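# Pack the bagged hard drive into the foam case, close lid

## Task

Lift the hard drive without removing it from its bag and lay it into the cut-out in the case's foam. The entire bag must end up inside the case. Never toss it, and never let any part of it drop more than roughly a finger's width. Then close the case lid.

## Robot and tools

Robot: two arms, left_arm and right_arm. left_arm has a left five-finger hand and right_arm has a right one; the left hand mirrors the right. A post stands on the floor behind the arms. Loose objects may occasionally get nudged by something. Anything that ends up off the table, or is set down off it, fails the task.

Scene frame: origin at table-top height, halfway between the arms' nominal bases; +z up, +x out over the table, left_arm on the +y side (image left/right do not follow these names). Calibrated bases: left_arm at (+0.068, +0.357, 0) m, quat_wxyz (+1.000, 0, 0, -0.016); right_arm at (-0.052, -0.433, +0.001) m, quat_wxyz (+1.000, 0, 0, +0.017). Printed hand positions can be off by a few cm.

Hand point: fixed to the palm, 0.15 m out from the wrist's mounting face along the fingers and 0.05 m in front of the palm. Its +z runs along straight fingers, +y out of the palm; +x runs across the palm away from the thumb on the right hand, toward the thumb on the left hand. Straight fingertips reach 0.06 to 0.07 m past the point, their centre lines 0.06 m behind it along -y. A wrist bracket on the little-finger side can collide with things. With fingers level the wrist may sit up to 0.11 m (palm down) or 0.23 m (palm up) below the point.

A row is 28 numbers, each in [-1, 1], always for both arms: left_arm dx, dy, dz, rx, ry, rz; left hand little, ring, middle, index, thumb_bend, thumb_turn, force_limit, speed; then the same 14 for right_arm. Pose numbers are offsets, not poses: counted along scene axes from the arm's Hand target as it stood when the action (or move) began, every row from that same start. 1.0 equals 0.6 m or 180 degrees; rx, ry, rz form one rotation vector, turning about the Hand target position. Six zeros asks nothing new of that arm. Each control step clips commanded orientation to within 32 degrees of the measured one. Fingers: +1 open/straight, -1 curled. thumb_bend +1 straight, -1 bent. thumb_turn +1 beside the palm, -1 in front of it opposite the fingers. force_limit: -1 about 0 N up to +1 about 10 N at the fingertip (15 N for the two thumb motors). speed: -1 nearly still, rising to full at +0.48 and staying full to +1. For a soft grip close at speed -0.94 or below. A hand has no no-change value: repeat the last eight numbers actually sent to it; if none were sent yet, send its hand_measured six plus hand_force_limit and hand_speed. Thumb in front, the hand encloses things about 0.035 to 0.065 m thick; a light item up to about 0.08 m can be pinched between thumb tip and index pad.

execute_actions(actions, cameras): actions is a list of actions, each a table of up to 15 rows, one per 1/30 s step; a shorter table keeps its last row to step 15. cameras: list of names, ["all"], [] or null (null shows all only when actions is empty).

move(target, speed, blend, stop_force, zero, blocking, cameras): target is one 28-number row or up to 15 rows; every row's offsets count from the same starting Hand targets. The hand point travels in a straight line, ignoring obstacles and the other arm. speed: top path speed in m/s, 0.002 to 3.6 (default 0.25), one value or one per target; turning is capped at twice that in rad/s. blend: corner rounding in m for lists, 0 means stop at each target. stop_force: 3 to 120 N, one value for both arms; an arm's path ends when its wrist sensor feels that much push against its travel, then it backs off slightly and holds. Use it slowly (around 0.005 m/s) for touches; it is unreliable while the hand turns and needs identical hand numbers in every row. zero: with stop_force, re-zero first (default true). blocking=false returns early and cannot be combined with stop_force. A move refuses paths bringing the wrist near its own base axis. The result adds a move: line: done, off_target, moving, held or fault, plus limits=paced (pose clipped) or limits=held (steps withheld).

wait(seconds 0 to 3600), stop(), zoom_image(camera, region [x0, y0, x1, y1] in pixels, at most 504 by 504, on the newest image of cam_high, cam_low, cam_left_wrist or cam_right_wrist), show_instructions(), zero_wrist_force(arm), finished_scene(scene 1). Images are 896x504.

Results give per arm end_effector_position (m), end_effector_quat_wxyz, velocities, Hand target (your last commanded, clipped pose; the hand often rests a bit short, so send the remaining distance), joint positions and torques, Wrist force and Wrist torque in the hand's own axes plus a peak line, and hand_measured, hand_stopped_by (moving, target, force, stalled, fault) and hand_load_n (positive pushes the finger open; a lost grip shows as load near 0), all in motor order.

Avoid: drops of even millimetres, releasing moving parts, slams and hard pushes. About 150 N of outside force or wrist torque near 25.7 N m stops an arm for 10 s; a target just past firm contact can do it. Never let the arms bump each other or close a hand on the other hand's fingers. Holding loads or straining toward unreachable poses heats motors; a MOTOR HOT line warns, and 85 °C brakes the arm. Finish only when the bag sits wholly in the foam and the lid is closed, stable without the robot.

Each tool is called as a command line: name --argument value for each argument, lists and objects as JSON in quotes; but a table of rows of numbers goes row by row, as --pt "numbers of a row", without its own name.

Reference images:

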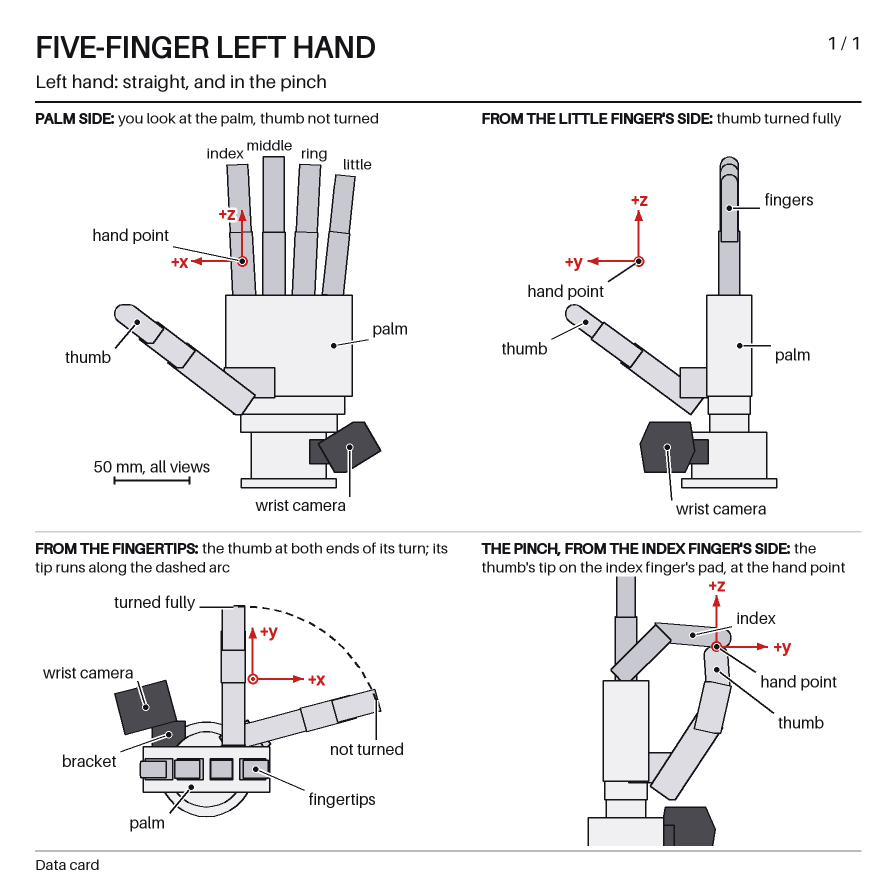

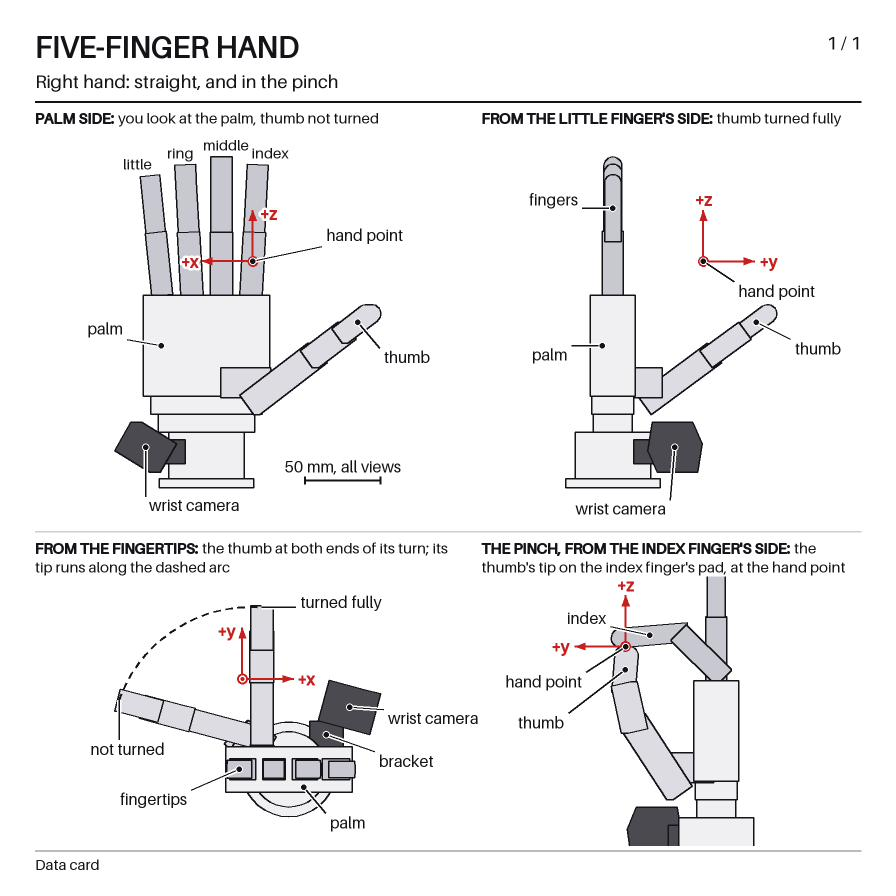

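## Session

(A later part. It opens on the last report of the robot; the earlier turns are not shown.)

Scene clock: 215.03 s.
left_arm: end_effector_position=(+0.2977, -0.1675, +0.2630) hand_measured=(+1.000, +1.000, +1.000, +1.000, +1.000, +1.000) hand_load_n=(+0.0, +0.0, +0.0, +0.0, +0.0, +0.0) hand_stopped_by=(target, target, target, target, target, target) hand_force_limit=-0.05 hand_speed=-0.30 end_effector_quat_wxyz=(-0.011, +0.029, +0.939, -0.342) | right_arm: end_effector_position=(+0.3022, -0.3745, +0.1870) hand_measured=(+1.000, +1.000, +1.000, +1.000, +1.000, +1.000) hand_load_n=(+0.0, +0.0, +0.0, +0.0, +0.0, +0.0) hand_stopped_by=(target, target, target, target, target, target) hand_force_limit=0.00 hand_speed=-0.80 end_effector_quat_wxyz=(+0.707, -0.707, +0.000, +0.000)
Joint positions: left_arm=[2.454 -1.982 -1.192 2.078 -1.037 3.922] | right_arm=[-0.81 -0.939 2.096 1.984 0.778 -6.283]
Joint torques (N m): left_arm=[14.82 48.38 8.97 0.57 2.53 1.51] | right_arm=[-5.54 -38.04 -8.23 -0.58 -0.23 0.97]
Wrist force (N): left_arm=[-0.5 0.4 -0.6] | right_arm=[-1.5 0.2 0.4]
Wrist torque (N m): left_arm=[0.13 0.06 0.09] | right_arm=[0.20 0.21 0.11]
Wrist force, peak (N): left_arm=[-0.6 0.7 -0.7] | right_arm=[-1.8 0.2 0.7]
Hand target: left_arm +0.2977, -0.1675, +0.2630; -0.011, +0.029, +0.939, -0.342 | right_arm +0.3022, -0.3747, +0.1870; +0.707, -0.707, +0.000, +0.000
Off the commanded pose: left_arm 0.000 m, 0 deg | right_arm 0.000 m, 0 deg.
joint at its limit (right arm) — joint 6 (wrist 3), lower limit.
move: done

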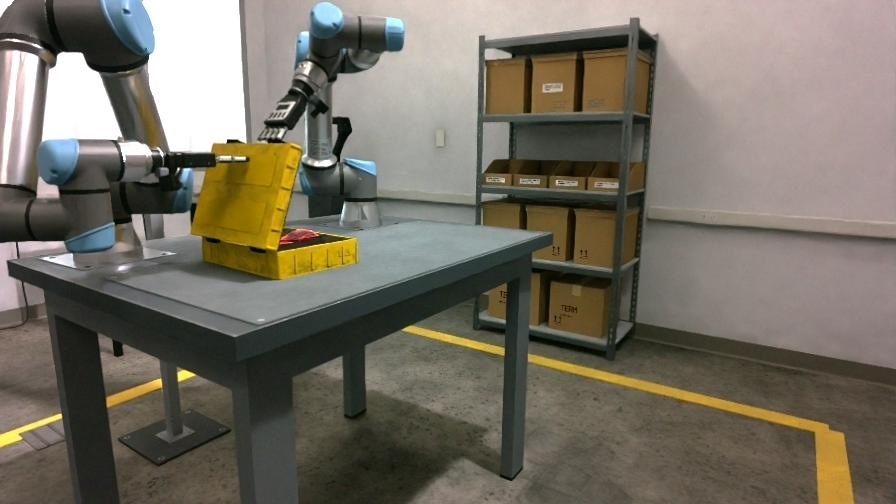

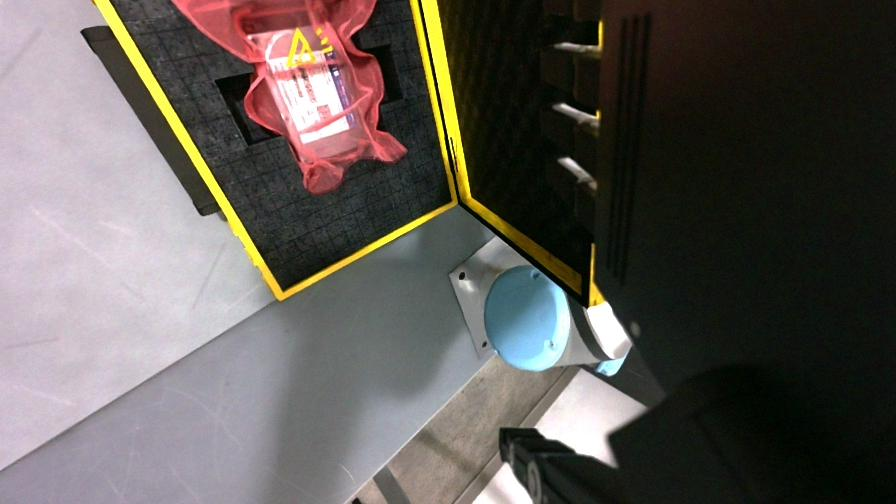

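move --pt "0.0018 0.03 -0.016 0 0 0 1 1 1 1 1 1 -0.05 -0.3 0.0018 0.0265 -0.0043 0 0 0 1 1 1 1 1 1 0 -0.8" --pt "0.0038 0.064 -0.0373 0 0 0 1 1 1 1 1 1 -0.05 -0.3 0.0035 0.0575 -0.0128 0 0 0 1 1 1 1 1 1 0 -0.8" --pt "0.0058 0.0968 -0.0613 0 0 0 1 1 1 1 1 1 -0.05 -0.3 0.0053 0.0875 -0.0242 0 0 0 1 1 1 1 1 1 0 -0.8" --speed 0.015 --blend '[0.003,0.003,0]' --cameras '["cam_low","cam_left_wrist"]'

zoom_image --camera "cam_low" --region '[150, 80, 350, 300]'

Scene clock: 221.57 s.
left_arm: end_effector_position=(+0.3012, -0.1093, +0.2261) hand_measured=(+1.000, +1.000, +1.000, +1.000, +1.000, +1.000) hand_load_n=(+0.0, +0.0, +0.0, -0.5, -0.5, +0.0) hand_stopped_by=(target, target, target, target, target, target) hand_force_limit=-0.05 hand_speed=-0.30 end_effector_quat_wxyz=(-0.011, +0.029, +0.939, -0.342) | right_arm: end_effector_position=(+0.3054, -0.3221, +0.1724) hand_measured=(+1.000, +1.000, +1.000, +1.000, +1.000, +1.000) hand_load_n=(+0.0, +0.0, +0.0, +0.0, +0.0, +0.0) hand_stopped_by=(target, target, target, target, target, target) hand_force_limit=0.00 hand_speed=-0.80 end_effector_quat_wxyz=(+0.707, -0.707, +0.000, +0.000)
Joint positions: left_arm=[2.56 -1.884 -1.436 2.164 -0.991 4.035] | right_arm=[-0.706 -0.921 2.146 1.916 0.674 -6.283]
Joint torques (N m): left_arm=[-3.08 33.52 24.69 -1.43 1.81 -0.68] | right_arm=[-5.95 -24.21 -3.92 0.13 0.33 1.41]
Wrist force (N): left_arm=[-0.3 1.4 -0.4] | right_arm=[-1.4 0.0 0.3]
Wrist torque (N m): left_arm=[0.18 0.07 -0.04] | right_arm=[0.17 0.19 0.09]
Wrist force, peak (N): left_arm=[-0.3 1.6 -0.3] | right_arm=[-1.6 0.1 0.5]
Hand target: left_arm +0.3011, -0.1094, +0.2262; -0.011, +0.029, +0.939, -0.342 | right_arm +0.3054, -0.3222, +0.1724; +0.707, -0.707, +0.000, +0.000
Off the commanded pose: left_arm 0.000 m, 0 deg | right_arm 0.000 m, 0 deg.
joint at its limit (right arm) — joint 6 (wrist 3), lower limit.
move: done

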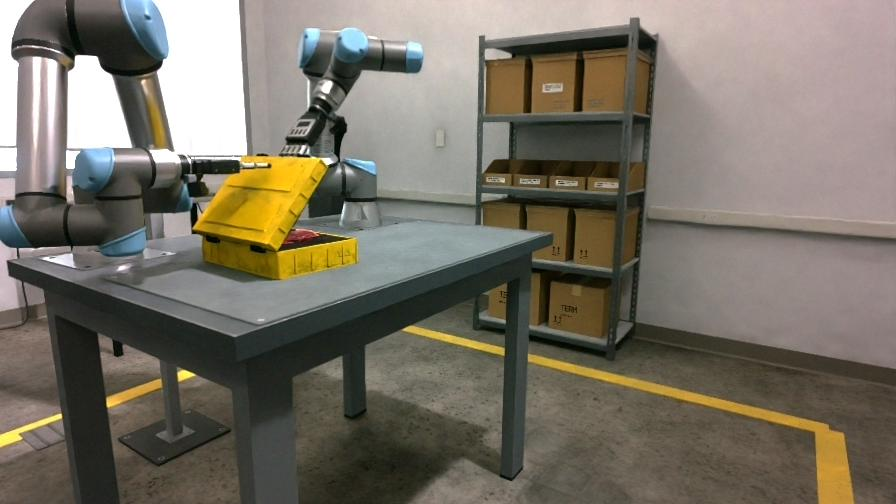

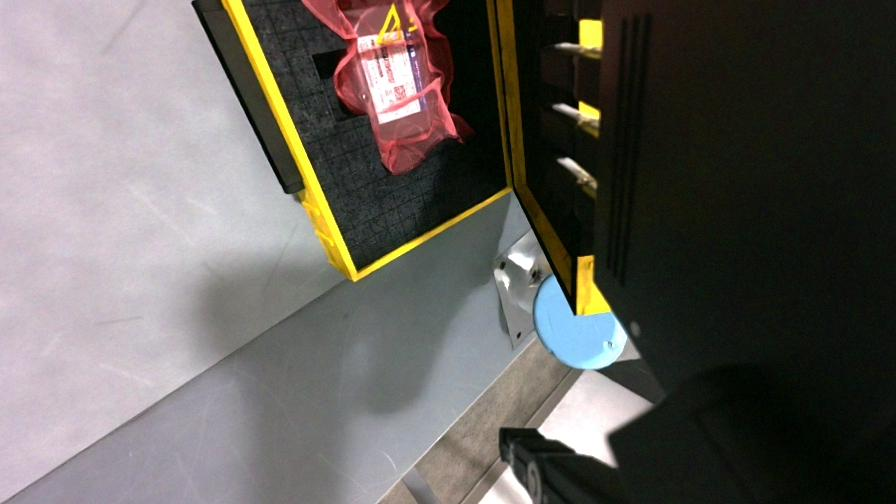

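Scaled by 2.291 from the camera's image (finer frame: 1280x720).

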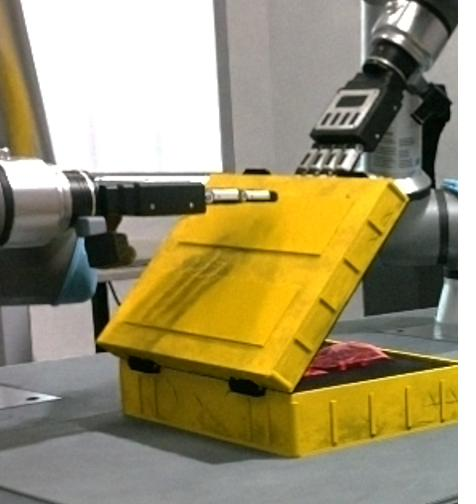

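move --pt "0.0027 0.0448 -0.0448 0 0 0 1 1 1 1 1 1 -0.05 -0.3 0 -0.02 0.03 0 0 0 1 1 1 1 1 1 0 -0.8" --pt "0.005 0.0812 -0.0967 0 0 0 1 1 1 1 1 1 -0.05 -0.3 0 -0.1 0.08 0 0 0 1 1 1 1 1 1 0 -0.8" --speed 0.015 --blend '[0.005,0]' --cameras '["cam_low","cam_left_wrist"]'

zoom_image --camera "cam_low" --region '[150, 80, 350, 300]'

Scene clock: 228.87 s.
left_arm: end_effector_position=(+0.3041, -0.0606, +0.1681) hand_measured=(+1.000, +1.000, +1.000, +1.000, +1.000, +1.000) hand_load_n=(+0.0, +0.0, +0.0, -1.0, +0.0, +0.0) hand_stopped_by=(target, target, target, target, target, target) hand_force_limit=-0.05 hand_speed=-0.30 end_effector_quat_wxyz=(-0.011, +0.029, +0.939, -0.342) | right_arm: end_effector_position=(+0.3054, -0.3823, +0.2205) hand_measured=(+1.000, +1.000, +1.000, +1.000, +1.000, +1.000) hand_load_n=(+0.0, +0.0, +0.0, +0.0, +0.0, +0.0) hand_stopped_by=(target, target, target, target, target, target) hand_force_limit=0.00 hand_speed=-0.80 end_effector_quat_wxyz=(+0.707, -0.707, +0.000, +0.000)
Joint positions: left_arm=[2.665 -1.845 -1.658 2.28 -0.952 4.153] | right_arm=[-0.818 -1.013 2.077 2.077 0.786 -6.283]
Joint torques (N m): left_arm=[4.67 42.58 21.55 -1.39 2.52 -0.26] | right_arm=[3 -33.81 -6.55 0.03 -0.05 -1.28]
Wrist force (N): left_arm=[-0.2 1.8 -0.1] | right_arm=[-1.3 0.1 0.3]
Wrist torque (N m): left_arm=[0.16 0.04 -0.04] | right_arm=[0.19 0.15 0.12]
Wrist force, peak (N): left_arm=[-0.6 2.4 -0.5] | right_arm=[-1.5 0.2 0.4]
Hand target: left_arm +0.3041, -0.0607, +0.1682; -0.011, +0.029, +0.939, -0.342 | right_arm +0.3054, -0.3822, +0.2204; +0.707, -0.707, +0.000, +0.000
Off the commanded pose: left_arm 0.000 m, 0 deg | right_arm 0.000 m, 0 deg.
joint at its limit (right arm) — joint 6 (wrist 3), lower limit.
move: done

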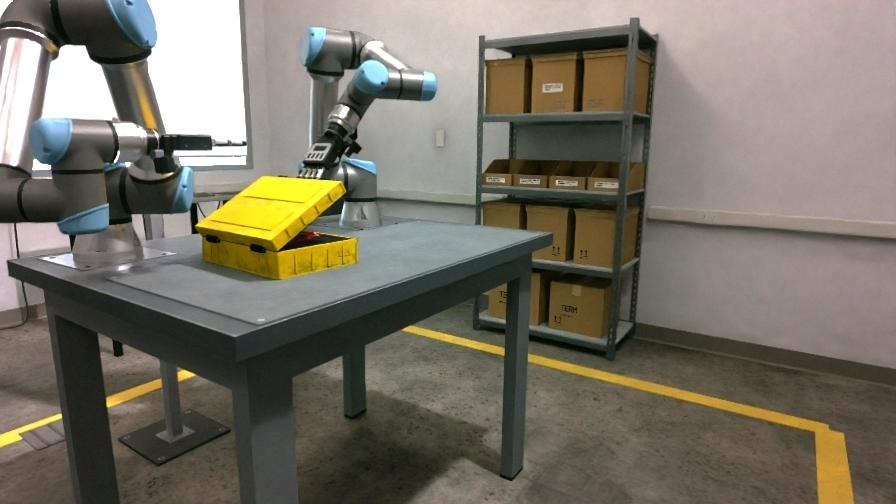

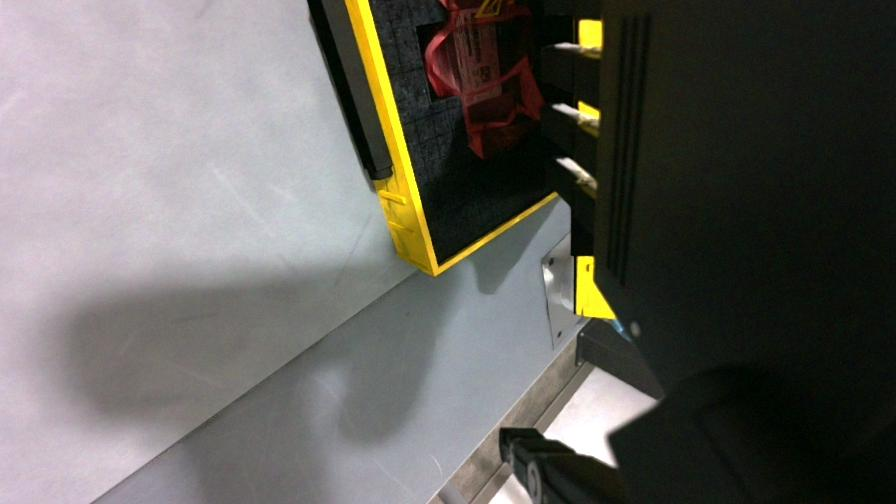

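Scaled by 2.291 from the camera's image (finer frame: 1280x720).

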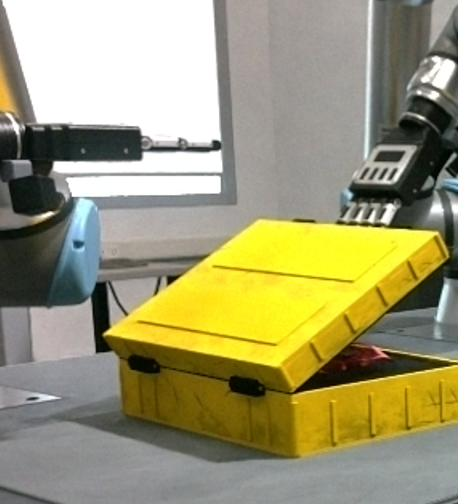

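move --pt "0.0016 0.0268 -0.0573 0 0 0 1 1 1 1 1 1 -0.05 -0.3 0 0 0 0 0 0 1 1 1 1 1 1 0 -0.8" --pt "0.0025 0.0407 -0.1062 0 0 0 1 1 1 1 1 1 -0.05 -0.3 0 0 0 0 0 0 1 1 1 1 1 1 0 -0.8" --speed 0.015 --blend '[0.005,0]' --cameras '["cam_low","cam_left_wrist","cam_high"]'

zoom_image --camera "cam_low" --region '[150, 120, 400, 300]'

zoom_image --camera "cam_high" --region '[300, 110, 500, 290]'

Scene clock: 234.17 s.
left_arm: end_effector_position=(+0.3056, -0.0362, +0.1043) hand_measured=(+1.000, +1.000, +1.000, +1.000, +1.000, +1.000) hand_load_n=(+0.0, -0.5, -0.5, -1.0, +0.0, +0.0) hand_stopped_by=(target, target, target, target, target, target) hand_force_limit=-0.05 hand_speed=-0.30 end_effector_quat_wxyz=(-0.011, +0.029, +0.939, -0.342) | right_arm: end_effector_position=(+0.3054, -0.3822, +0.2204) hand_measured=(+1.000, +1.000, +1.000, +1.000, +1.000, +1.000) hand_load_n=(+0.0, +0.0, +0.0, +0.0, +0.0, +0.0) hand_stopped_by=(target, target, target, target, target, target) hand_force_limit=0.00 hand_speed=-0.80 end_effector_quat_wxyz=(+0.707, -0.707, +0.000, +0.000)
Joint positions: left_arm=[2.724 -1.88 -1.803 2.419 -0.933 4.222] | right_arm=[-0.818 -1.013 2.077 2.077 0.786 -6.283]
Joint torques (N m): left_arm=[6.39 25.57 20.05 -3.15 3.13 0.21] | right_arm=[4.27 -18.77 -2.28 -1.62 -2.16 -1.08]
Wrist force (N): left_arm=[-2.4 2.1 0.1] | right_arm=[-1.3 0.1 0.3]
Wrist torque (N m): left_arm=[0.16 0.16 -0.18] | right_arm=[0.20 0.17 0.12]
Wrist force, peak (N): left_arm=[-1.4 3.1 -0.9] | right_arm=[-1.6 0.2 0.5]
Hand target: left_arm +0.3056, -0.0363, +0.1044; -0.011, +0.029, +0.939, -0.342 | right_arm +0.3054, -0.3822, +0.2204; +0.707, -0.707, +0.000, +0.000
Off the commanded pose: left_arm 0.000 m, 0 deg | right_arm 0.000 m, 0 deg.
joint at its limit (right arm) — joint 6 (wrist 3), lower limit.
move: done
Images, in order (width x height): cam_high 896x504, cam_low 896x504, cam_left_wrist 896x504.

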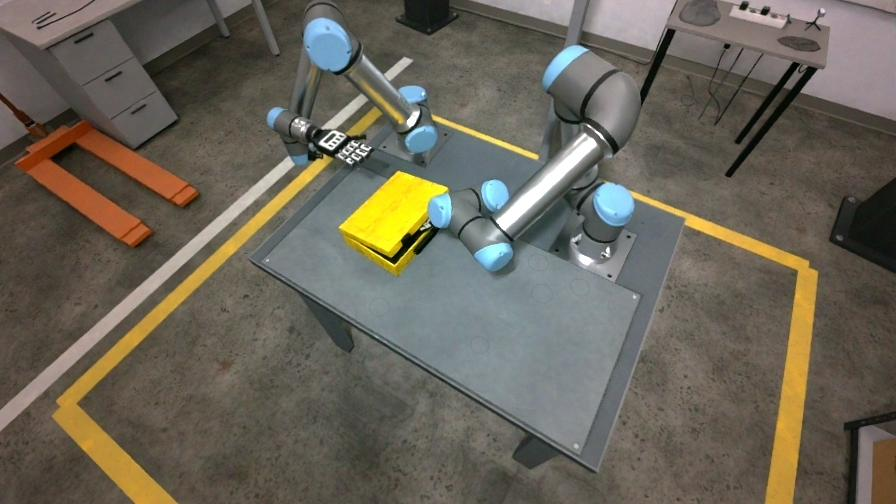

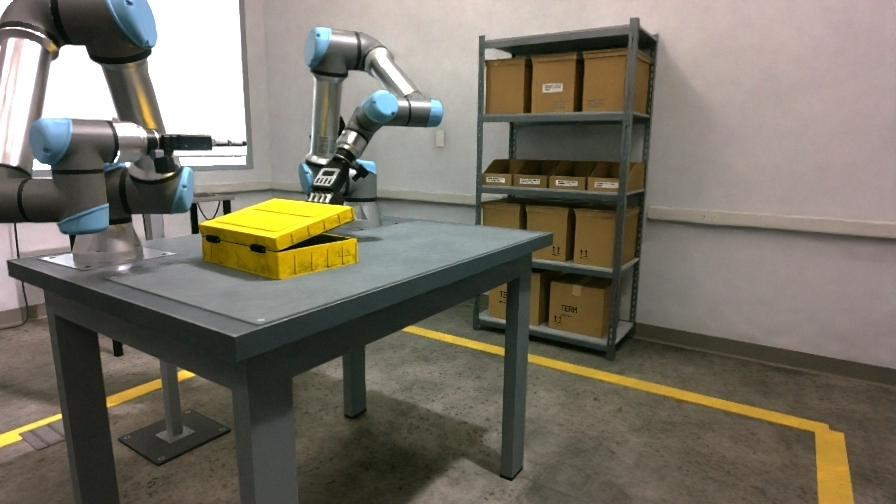

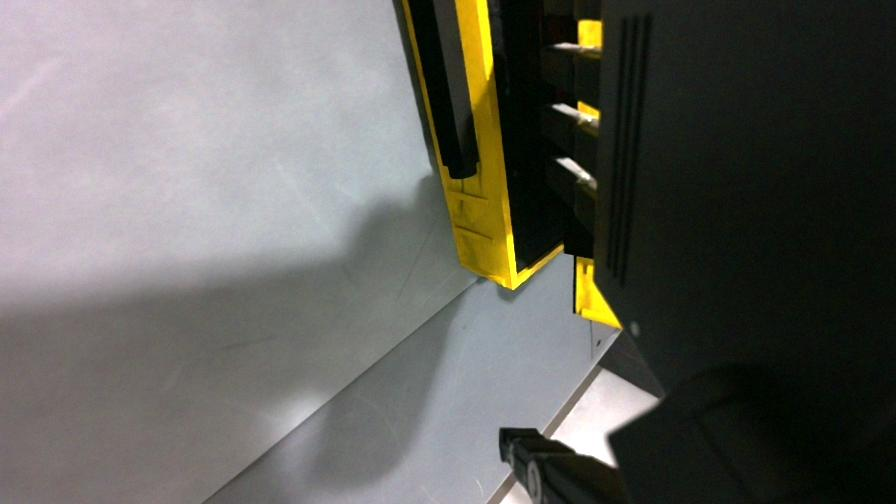

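Scaled by 2.016 from the camera's image (finer frame: 1280x720).

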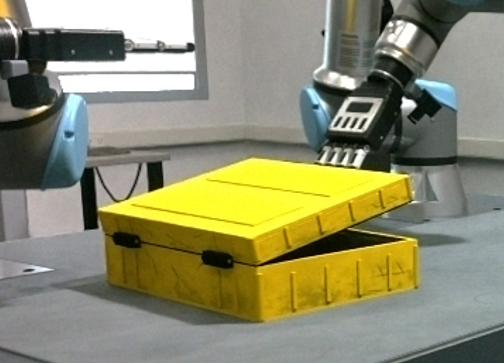

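Scaled by 2.520 from the camera's image (finer frame: 1280x720).

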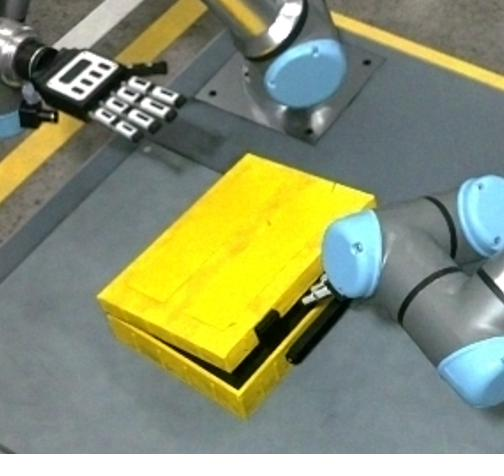

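move --target '[0,0,-0.0317,0,0,0,1,1,1,1,1,1,-0.05,-0.3,0,0,0,0,0,0,1,1,1,1,1,1,0,-0.8]' --speed 0.008 --stop_force 4 --cameras '["cam_low","cam_left_wrist","cam_high"]'

zoom_image --camera "cam_low" --region '[150, 120, 400, 300]'

zoom_image --camera "cam_high" --region '[330, 140, 470, 290]'

zoom_image --camera "cam_left_wrist" --region '[380, 0, 640, 340]'

Scene clock: 240.03 s.
left_arm: end_effector_position=(+0.3056, -0.0362, +0.0854) hand_measured=(+1.000, +1.000, +1.000, +1.000, +1.000, +1.000) hand_load_n=(+0.0, -0.5, -0.5, -1.5, +0.0, -0.5) hand_stopped_by=(target, target, target, target, target, target) hand_force_limit=-0.05 hand_speed=-0.30 end_effector_quat_wxyz=(-0.011, +0.029, +0.939, -0.342) | right_arm: end_effector_position=(+0.3054, -0.3822, +0.2204) hand_measured=(+1.000, +1.000, +1.000, +1.000, +1.000, +1.000) hand_load_n=(+0.0, +0.0, +0.0, +0.0, +0.0, +0.0) hand_stopped_by=(target, target, target, target, target, target) hand_force_limit=0.00 hand_speed=-0.80 end_effector_quat_wxyz=(+0.707, -0.707, +0.000, +0.000)
Joint positions: left_arm=[2.724 -1.905 -1.825 2.467 -0.933 4.222] | right_arm=[-0.818 -1.013 2.077 2.077 0.786 -6.283]
Joint torques (N m): left_arm=[-10.99 34.39 18.83 -3.32 0.13 0.19] | right_arm=[4.43 -18.78 -2.79 -1.59 -2.14 -0.86]
Wrist force (N): left_arm=[-0.2 3.7 -0.8] | right_arm=[-1.2 0.1 0.4]
Wrist torque (N m): left_arm=[0.29 -0.01 -0.08] | right_arm=[0.18 0.14 0.12]
Wrist force, peak (N): left_arm=[-1.4 3.7 -1.4] | right_arm=[-1.5 -0.1 0.4]
Hand target: left_arm +0.3056, -0.0363, +0.0854; -0.011, +0.029, +0.939, -0.342 | right_arm +0.3054, -0.3822, +0.2204; +0.707, -0.707, +0.000, +0.000
Off the commanded pose: left_arm 0.000 m, 0 deg | right_arm 0.000 m, 0 deg.
joint at its limit (right arm) — joint 6 (wrist 3), lower limit.
move: done
Images, in order (width x height): cam_high 896x504, cam_low 896x504, cam_left_wrist 896x504.

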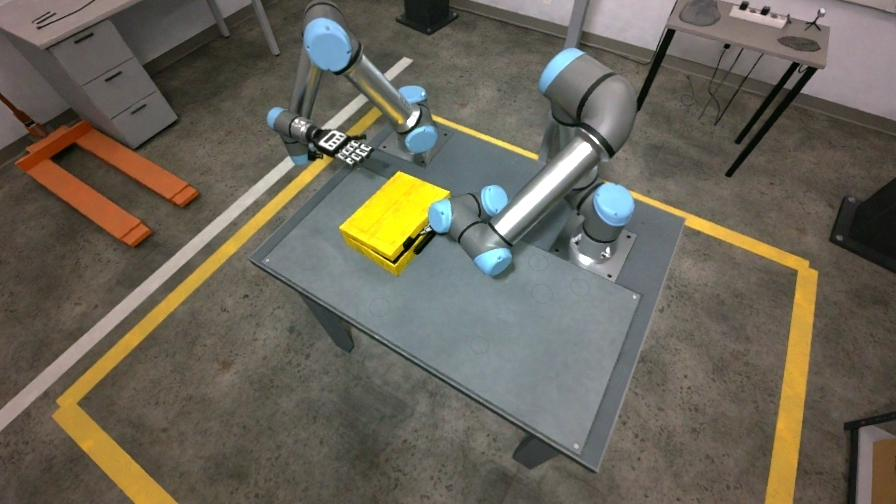

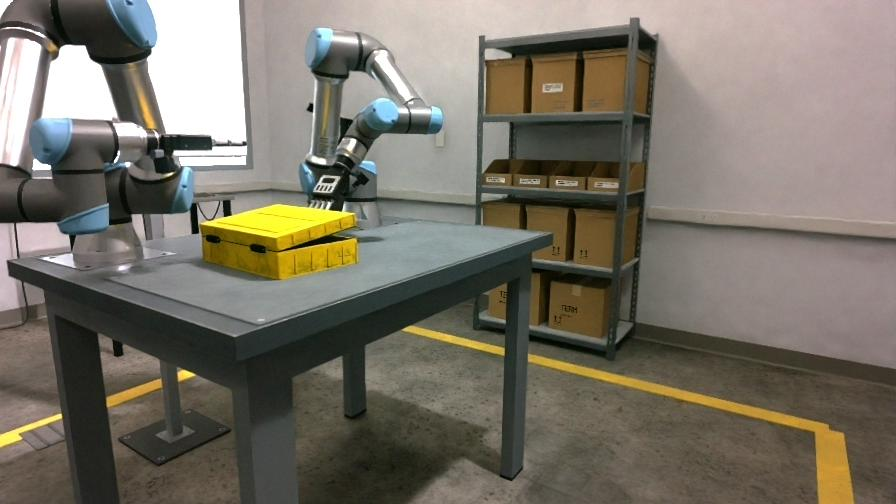

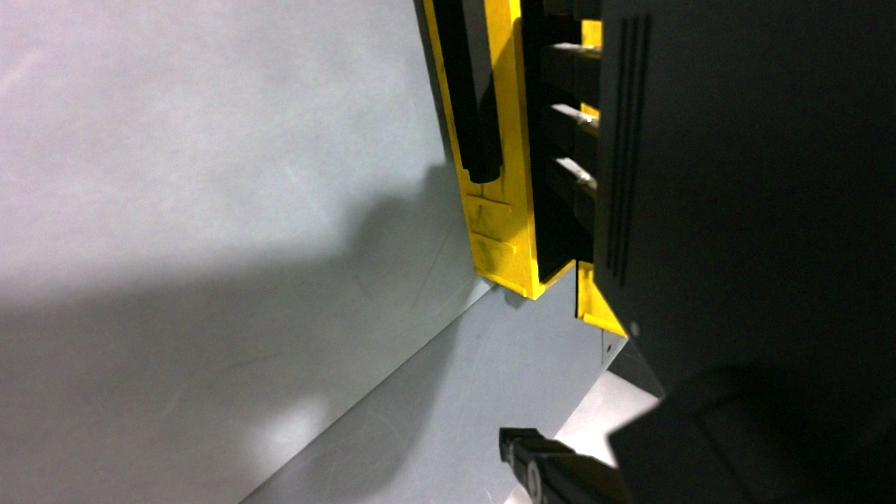

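Scaled by 2.016 from the camera's image (finer frame: 1280x720).

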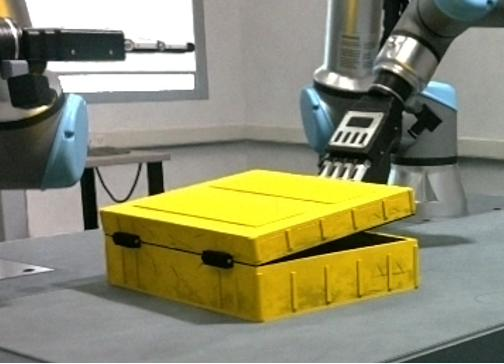

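Scaled by 3.360 from the camera's image (finer frame: 1280x720).

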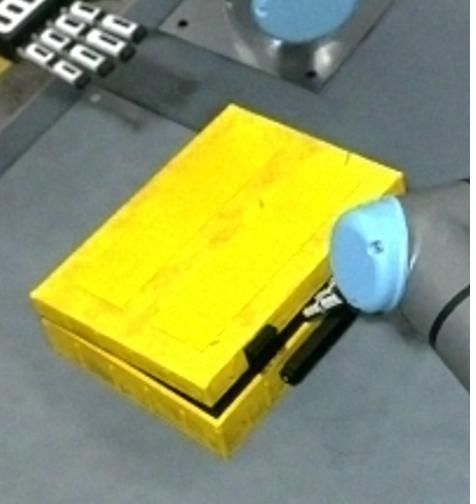

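Scaled by 1.482 from the camera's image (finer frame: 1280x720).

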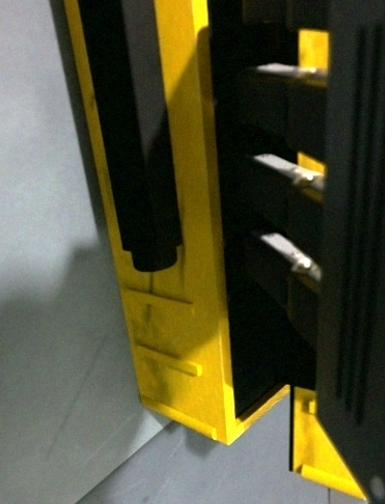

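move --target '[0.001,0.02,0,0,0,0,1,1,1,1,1,1,-0.05,-0.3,0,0,0,0,0,0,1,1,1,1,1,1,0,-0.8]' --speed 0.006 --cameras '["cam_low","cam_left_wrist","cam_high"]'

zoom_image --camera "cam_low" --region '[150, 120, 400, 300]'

zoom_image --camera "cam_high" --region '[330, 140, 470, 290]'

zoom_image --camera "cam_left_wrist" --region '[380, 0, 640, 340]'

Scene clock: 244.57 s.
left_arm: end_effector_position=(+0.3062, -0.0242, +0.0854) hand_measured=(+1.000, +1.000, +1.000, +1.000, +1.000, +1.000) hand_load_n=(+0.0, +0.0, -1.5, -1.0, +0.0, +0.0) hand_stopped_by=(target, target, target, target, target, target) hand_force_limit=-0.05 hand_speed=-0.30 end_effector_quat_wxyz=(-0.011, +0.029, +0.939, -0.342) | right_arm: end_effector_position=(+0.3054, -0.3822, +0.2204) hand_measured=(+1.000, +1.000, +1.000, +1.000, +1.000, +1.000) hand_load_n=(+0.0, +0.0, +0.0, +0.0, +0.0, +0.0) hand_stopped_by=(target, target, target, target, target, target) hand_force_limit=0.00 hand_speed=-0.80 end_effector_quat_wxyz=(+0.707, -0.707, +0.000, +0.000)
Joint positions: left_arm=[2.755 -1.891 -1.85 2.457 -0.924 4.259] | right_arm=[-0.818 -1.013 2.077 2.077 0.786 -6.283]
Joint torques (N m): left_arm=[3.58 38.43 8.92 -4.12 3.16 0.15] | right_arm=[3.21 -19.21 -2.11 -1.35 -2.16 -0.68]
Wrist force (N): left_arm=[-4.2 2.3 0.3] | right_arm=[-1.3 0.2 0.3]
Wrist torque (N m): left_arm=[0.15 -0.04 -0.28] | right_arm=[0.21 0.17 0.11]
Wrist force, peak (N): left_arm=[-6.5 0.6 1.0] | right_arm=[-1.6 0.0 0.5]
Hand target: left_arm +0.3062, -0.0243, +0.0854; -0.011, +0.029, +0.939, -0.342 | right_arm +0.3054, -0.3822, +0.2204; +0.707, -0.707, +0.000, +0.000
Off the commanded pose: left_arm 0.000 m, 0 deg | right_arm 0.000 m, 0 deg.
joint at its limit (right arm) — joint 6 (wrist 3), lower limit.
move: done
Images, in order (width x height): cam_high 896x504, cam_low 896x504, cam_left_wrist 896x504.

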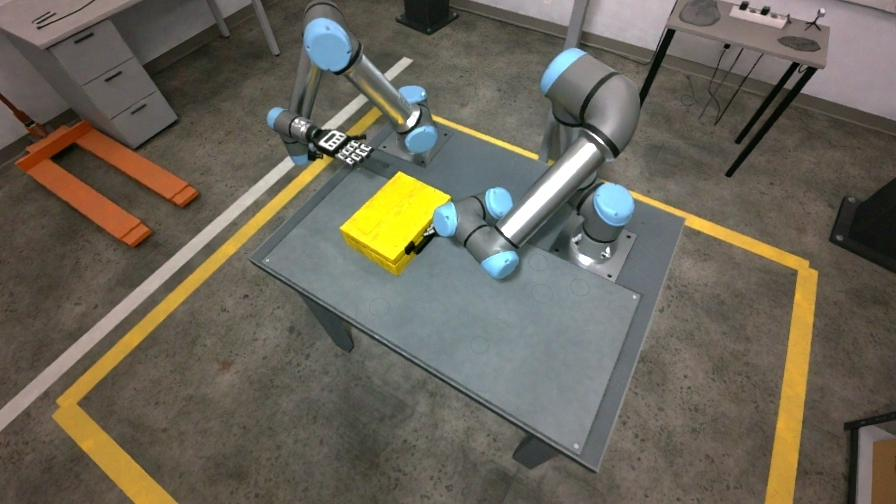

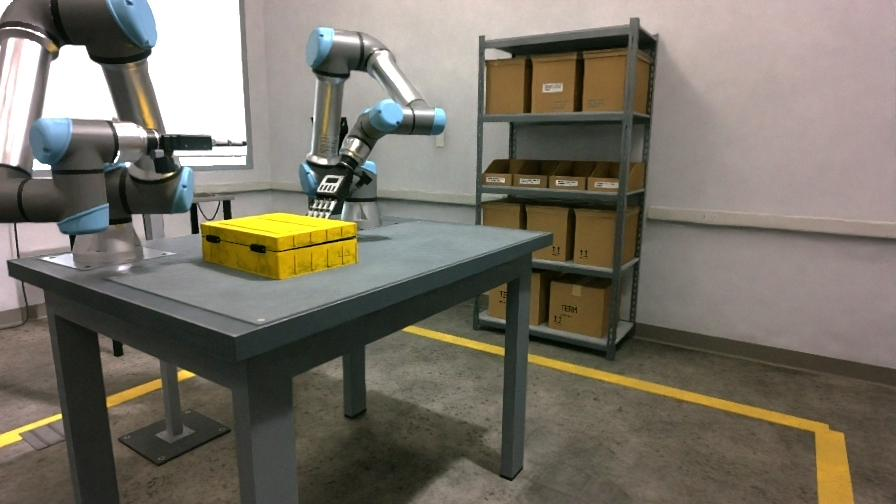

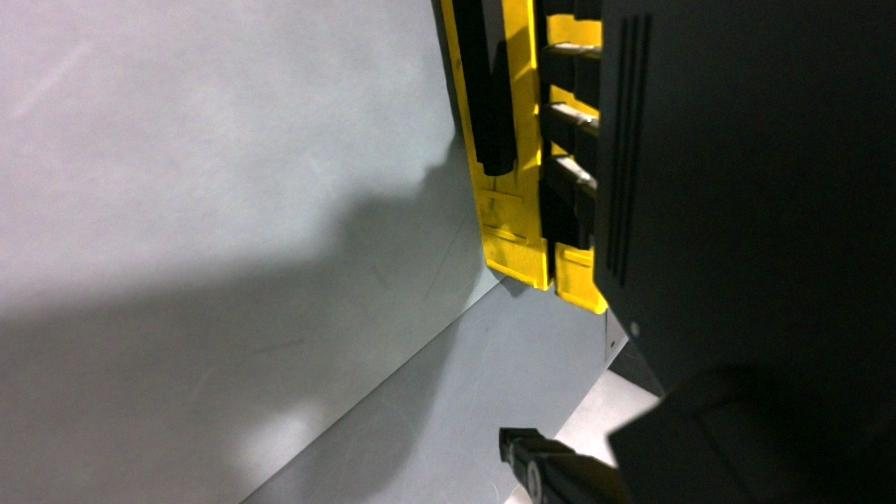

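Scaled by 2.016 from the camera's image (finer frame: 1280x720).

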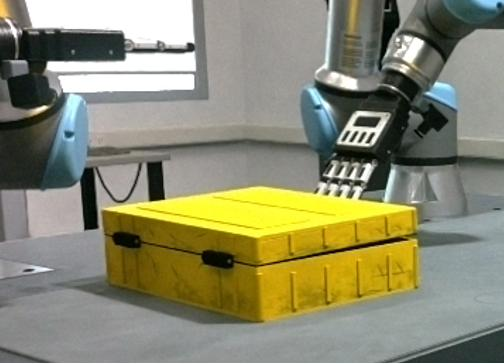

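Scaled by 3.360 from the camera's image (finer frame: 1280x720).

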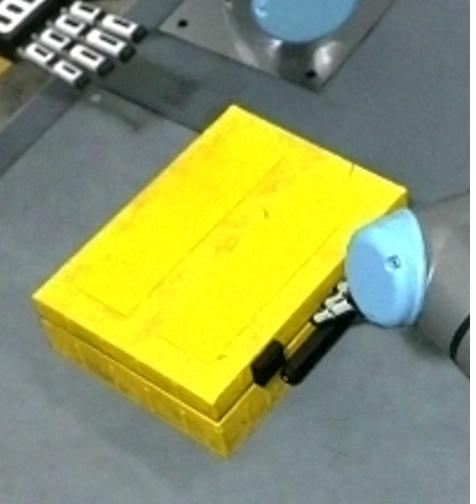

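Scaled by 1.482 from the camera's image (finer frame: 1280x720).

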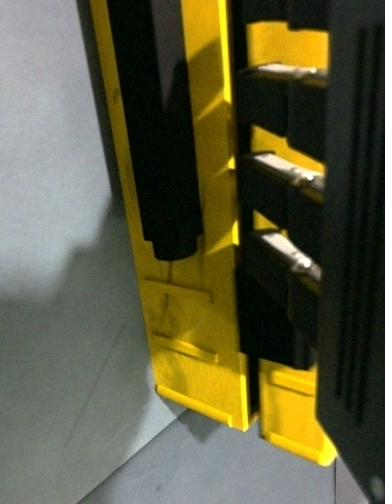

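move --target '[0,0.0083,0,0,0,0,1,1,1,1,1,1,-0.05,-0.3,0,0,0,0,0,0,1,1,1,1,1,1,0,-0.8]' --speed 0.006 --cameras '["cam_low","cam_high"]'

Scene clock: 246.73 s.
left_arm: end_effector_position=(+0.3062, -0.0192, +0.0854) hand_measured=(+1.000, +1.000, +1.000, +1.000, +1.000, +1.000) hand_load_n=(+0.0, +0.0, +0.0, +0.5, +0.0, -0.5) hand_stopped_by=(target, target, target, target, target, target) hand_force_limit=-0.05 hand_speed=-0.30 end_effector_quat_wxyz=(-0.011, +0.029, +0.939, -0.342) | right_arm: end_effector_position=(+0.3054, -0.3822, +0.2204) hand_measured=(+1.000, +1.000, +1.000, +1.000, +1.000, +1.000) hand_load_n=(+0.0, +0.0, +0.0, +0.0, +0.5, +0.0) hand_stopped_by=(target, target, target, target, target, target) hand_force_limit=0.00 hand_speed=-0.80 end_effector_quat_wxyz=(+0.707, -0.707, +0.000, +0.000)
Joint positions: left_arm=[2.767 -1.886 -1.861 2.453 -0.921 4.274] | right_arm=[-0.818 -1.013 2.077 2.077 0.786 -6.283]
Joint torques (N m): left_arm=[3.99 36.2 7.16 -4.76 2.78 0.09] | right_arm=[4.12 -19.33 -2.77 -1.31 -2.04 -0.67]
Wrist force (N): left_arm=[-6.9 -2.2 1.0] | right_arm=[-1.1 -0.1 0.6]
Wrist torque (N m): left_arm=[-0.05 0.05 -0.43] | right_arm=[0.15 0.13 0.12]
Wrist force, peak (N): left_arm=[-7.0 -2.2 1.3] | right_arm=[-1.6 0.1 0.3]
Hand target: left_arm +0.3062, -0.0193, +0.0854; -0.011, +0.029, +0.939, -0.342 | right_arm +0.3054, -0.3822, +0.2204; +0.707, -0.707, +0.000, +0.000
Off the commanded pose: left_arm 0.000 m, 0 deg | right_arm 0.000 m, 0 deg.
joint at its limit (right arm) — joint 6 (wrist 3), lower limit.
move: done
Images, in order (width x height): cam_high 896x504, cam_low 896x504.

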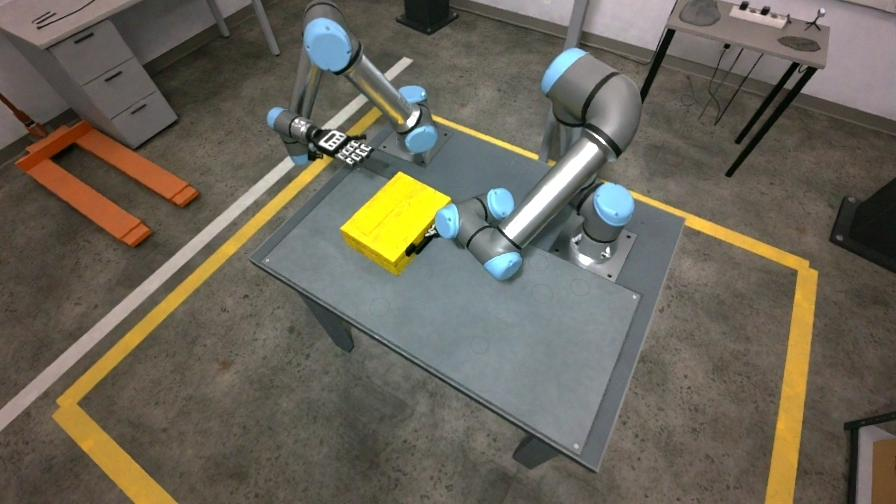

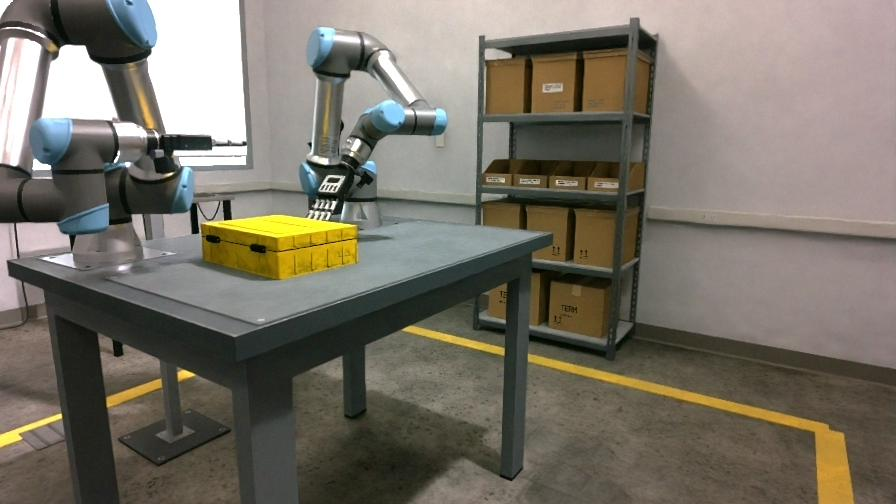

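zoom_image --camera "cam_low" --region '[190, 160, 400, 290]'

zoom_image --camera "cam_high" --region '[330, 160, 470, 290]'

wait --seconds 0 --cameras '["cam_left_wrist"]'

Scaled by 2.400 from the camera's image (finer frame: 1280x720).

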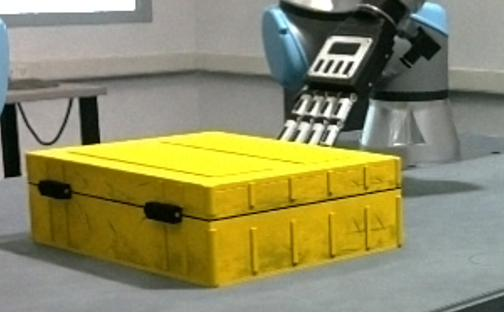

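Scaled by 3.600 from the camera's image (finer frame: 1280x720).

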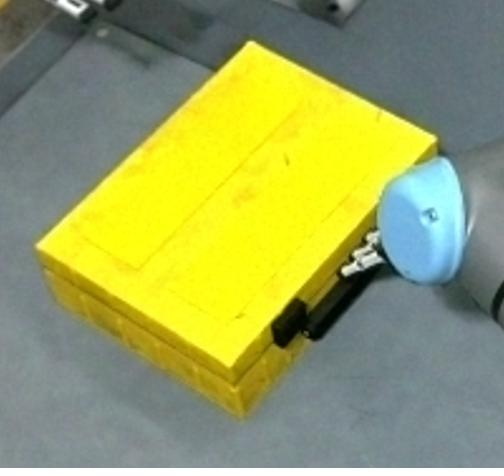

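Scene clock: 247.03 s.
left_arm: end_effector_position=(+0.3062, -0.0192, +0.0854) hand_measured=(+1.000, +1.000, +1.000, +1.000, +1.000, +1.000) hand_load_n=(+0.0, -0.5, +0.0, +0.0, +0.0, +0.0) hand_stopped_by=(target, target, target, target, target, target) hand_force_limit=-0.05 hand_speed=-0.30 end_effector_quat_wxyz=(-0.011, +0.029, +0.939, -0.342) | right_arm: end_effector_position=(+0.3054, -0.3822, +0.2204) hand_measured=(+1.000, +1.000, +1.000, +1.000, +1.000, +1.000) hand_load_n=(+0.0, +0.0, +0.0, +0.0, +0.0, +0.0) hand_stopped_by=(target, target, target, target, target, target) hand_force_limit=0.00 hand_speed=-0.80 end_effector_quat_wxyz=(+0.707, -0.707, +0.000, +0.000)
Joint positions: left_arm=[2.767 -1.886 -1.861 2.453 -0.921 4.274] | right_arm=[-0.818 -1.013 2.077 2.077 0.786 -6.283]
Joint torques (N m): left_arm=[-8.34 31.23 16.74 -3.59 1.68 -0.78] | right_arm=[3.93 -18.62 -2.21 -1.27 -2.03 -0.53]
Wrist force (N): left_arm=[-6.9 -2.0 1.1] | right_arm=[-1.3 0.1 0.3]
Wrist torque (N m): left_arm=[-0.02 0.06 -0.44] | right_arm=[0.19 0.16 0.11]
Wrist force, peak (N): left_arm=[-7.0 -2.1 1.0] | right_arm=[-1.4 0.1 0.4]
Hand target: left_arm +0.3062, -0.0193, +0.0854; -0.011, +0.029, +0.939, -0.342 | right_arm +0.3054, -0.3822, +0.2204; +0.707, -0.707, +0.000, +0.000
Off the commanded pose: left_arm 0.000 m, 0 deg | right_arm 0.000 m, 0 deg.

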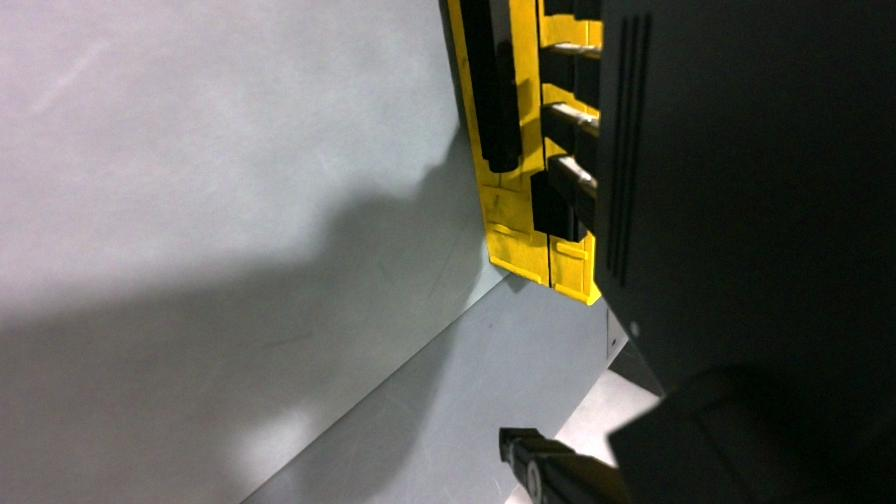

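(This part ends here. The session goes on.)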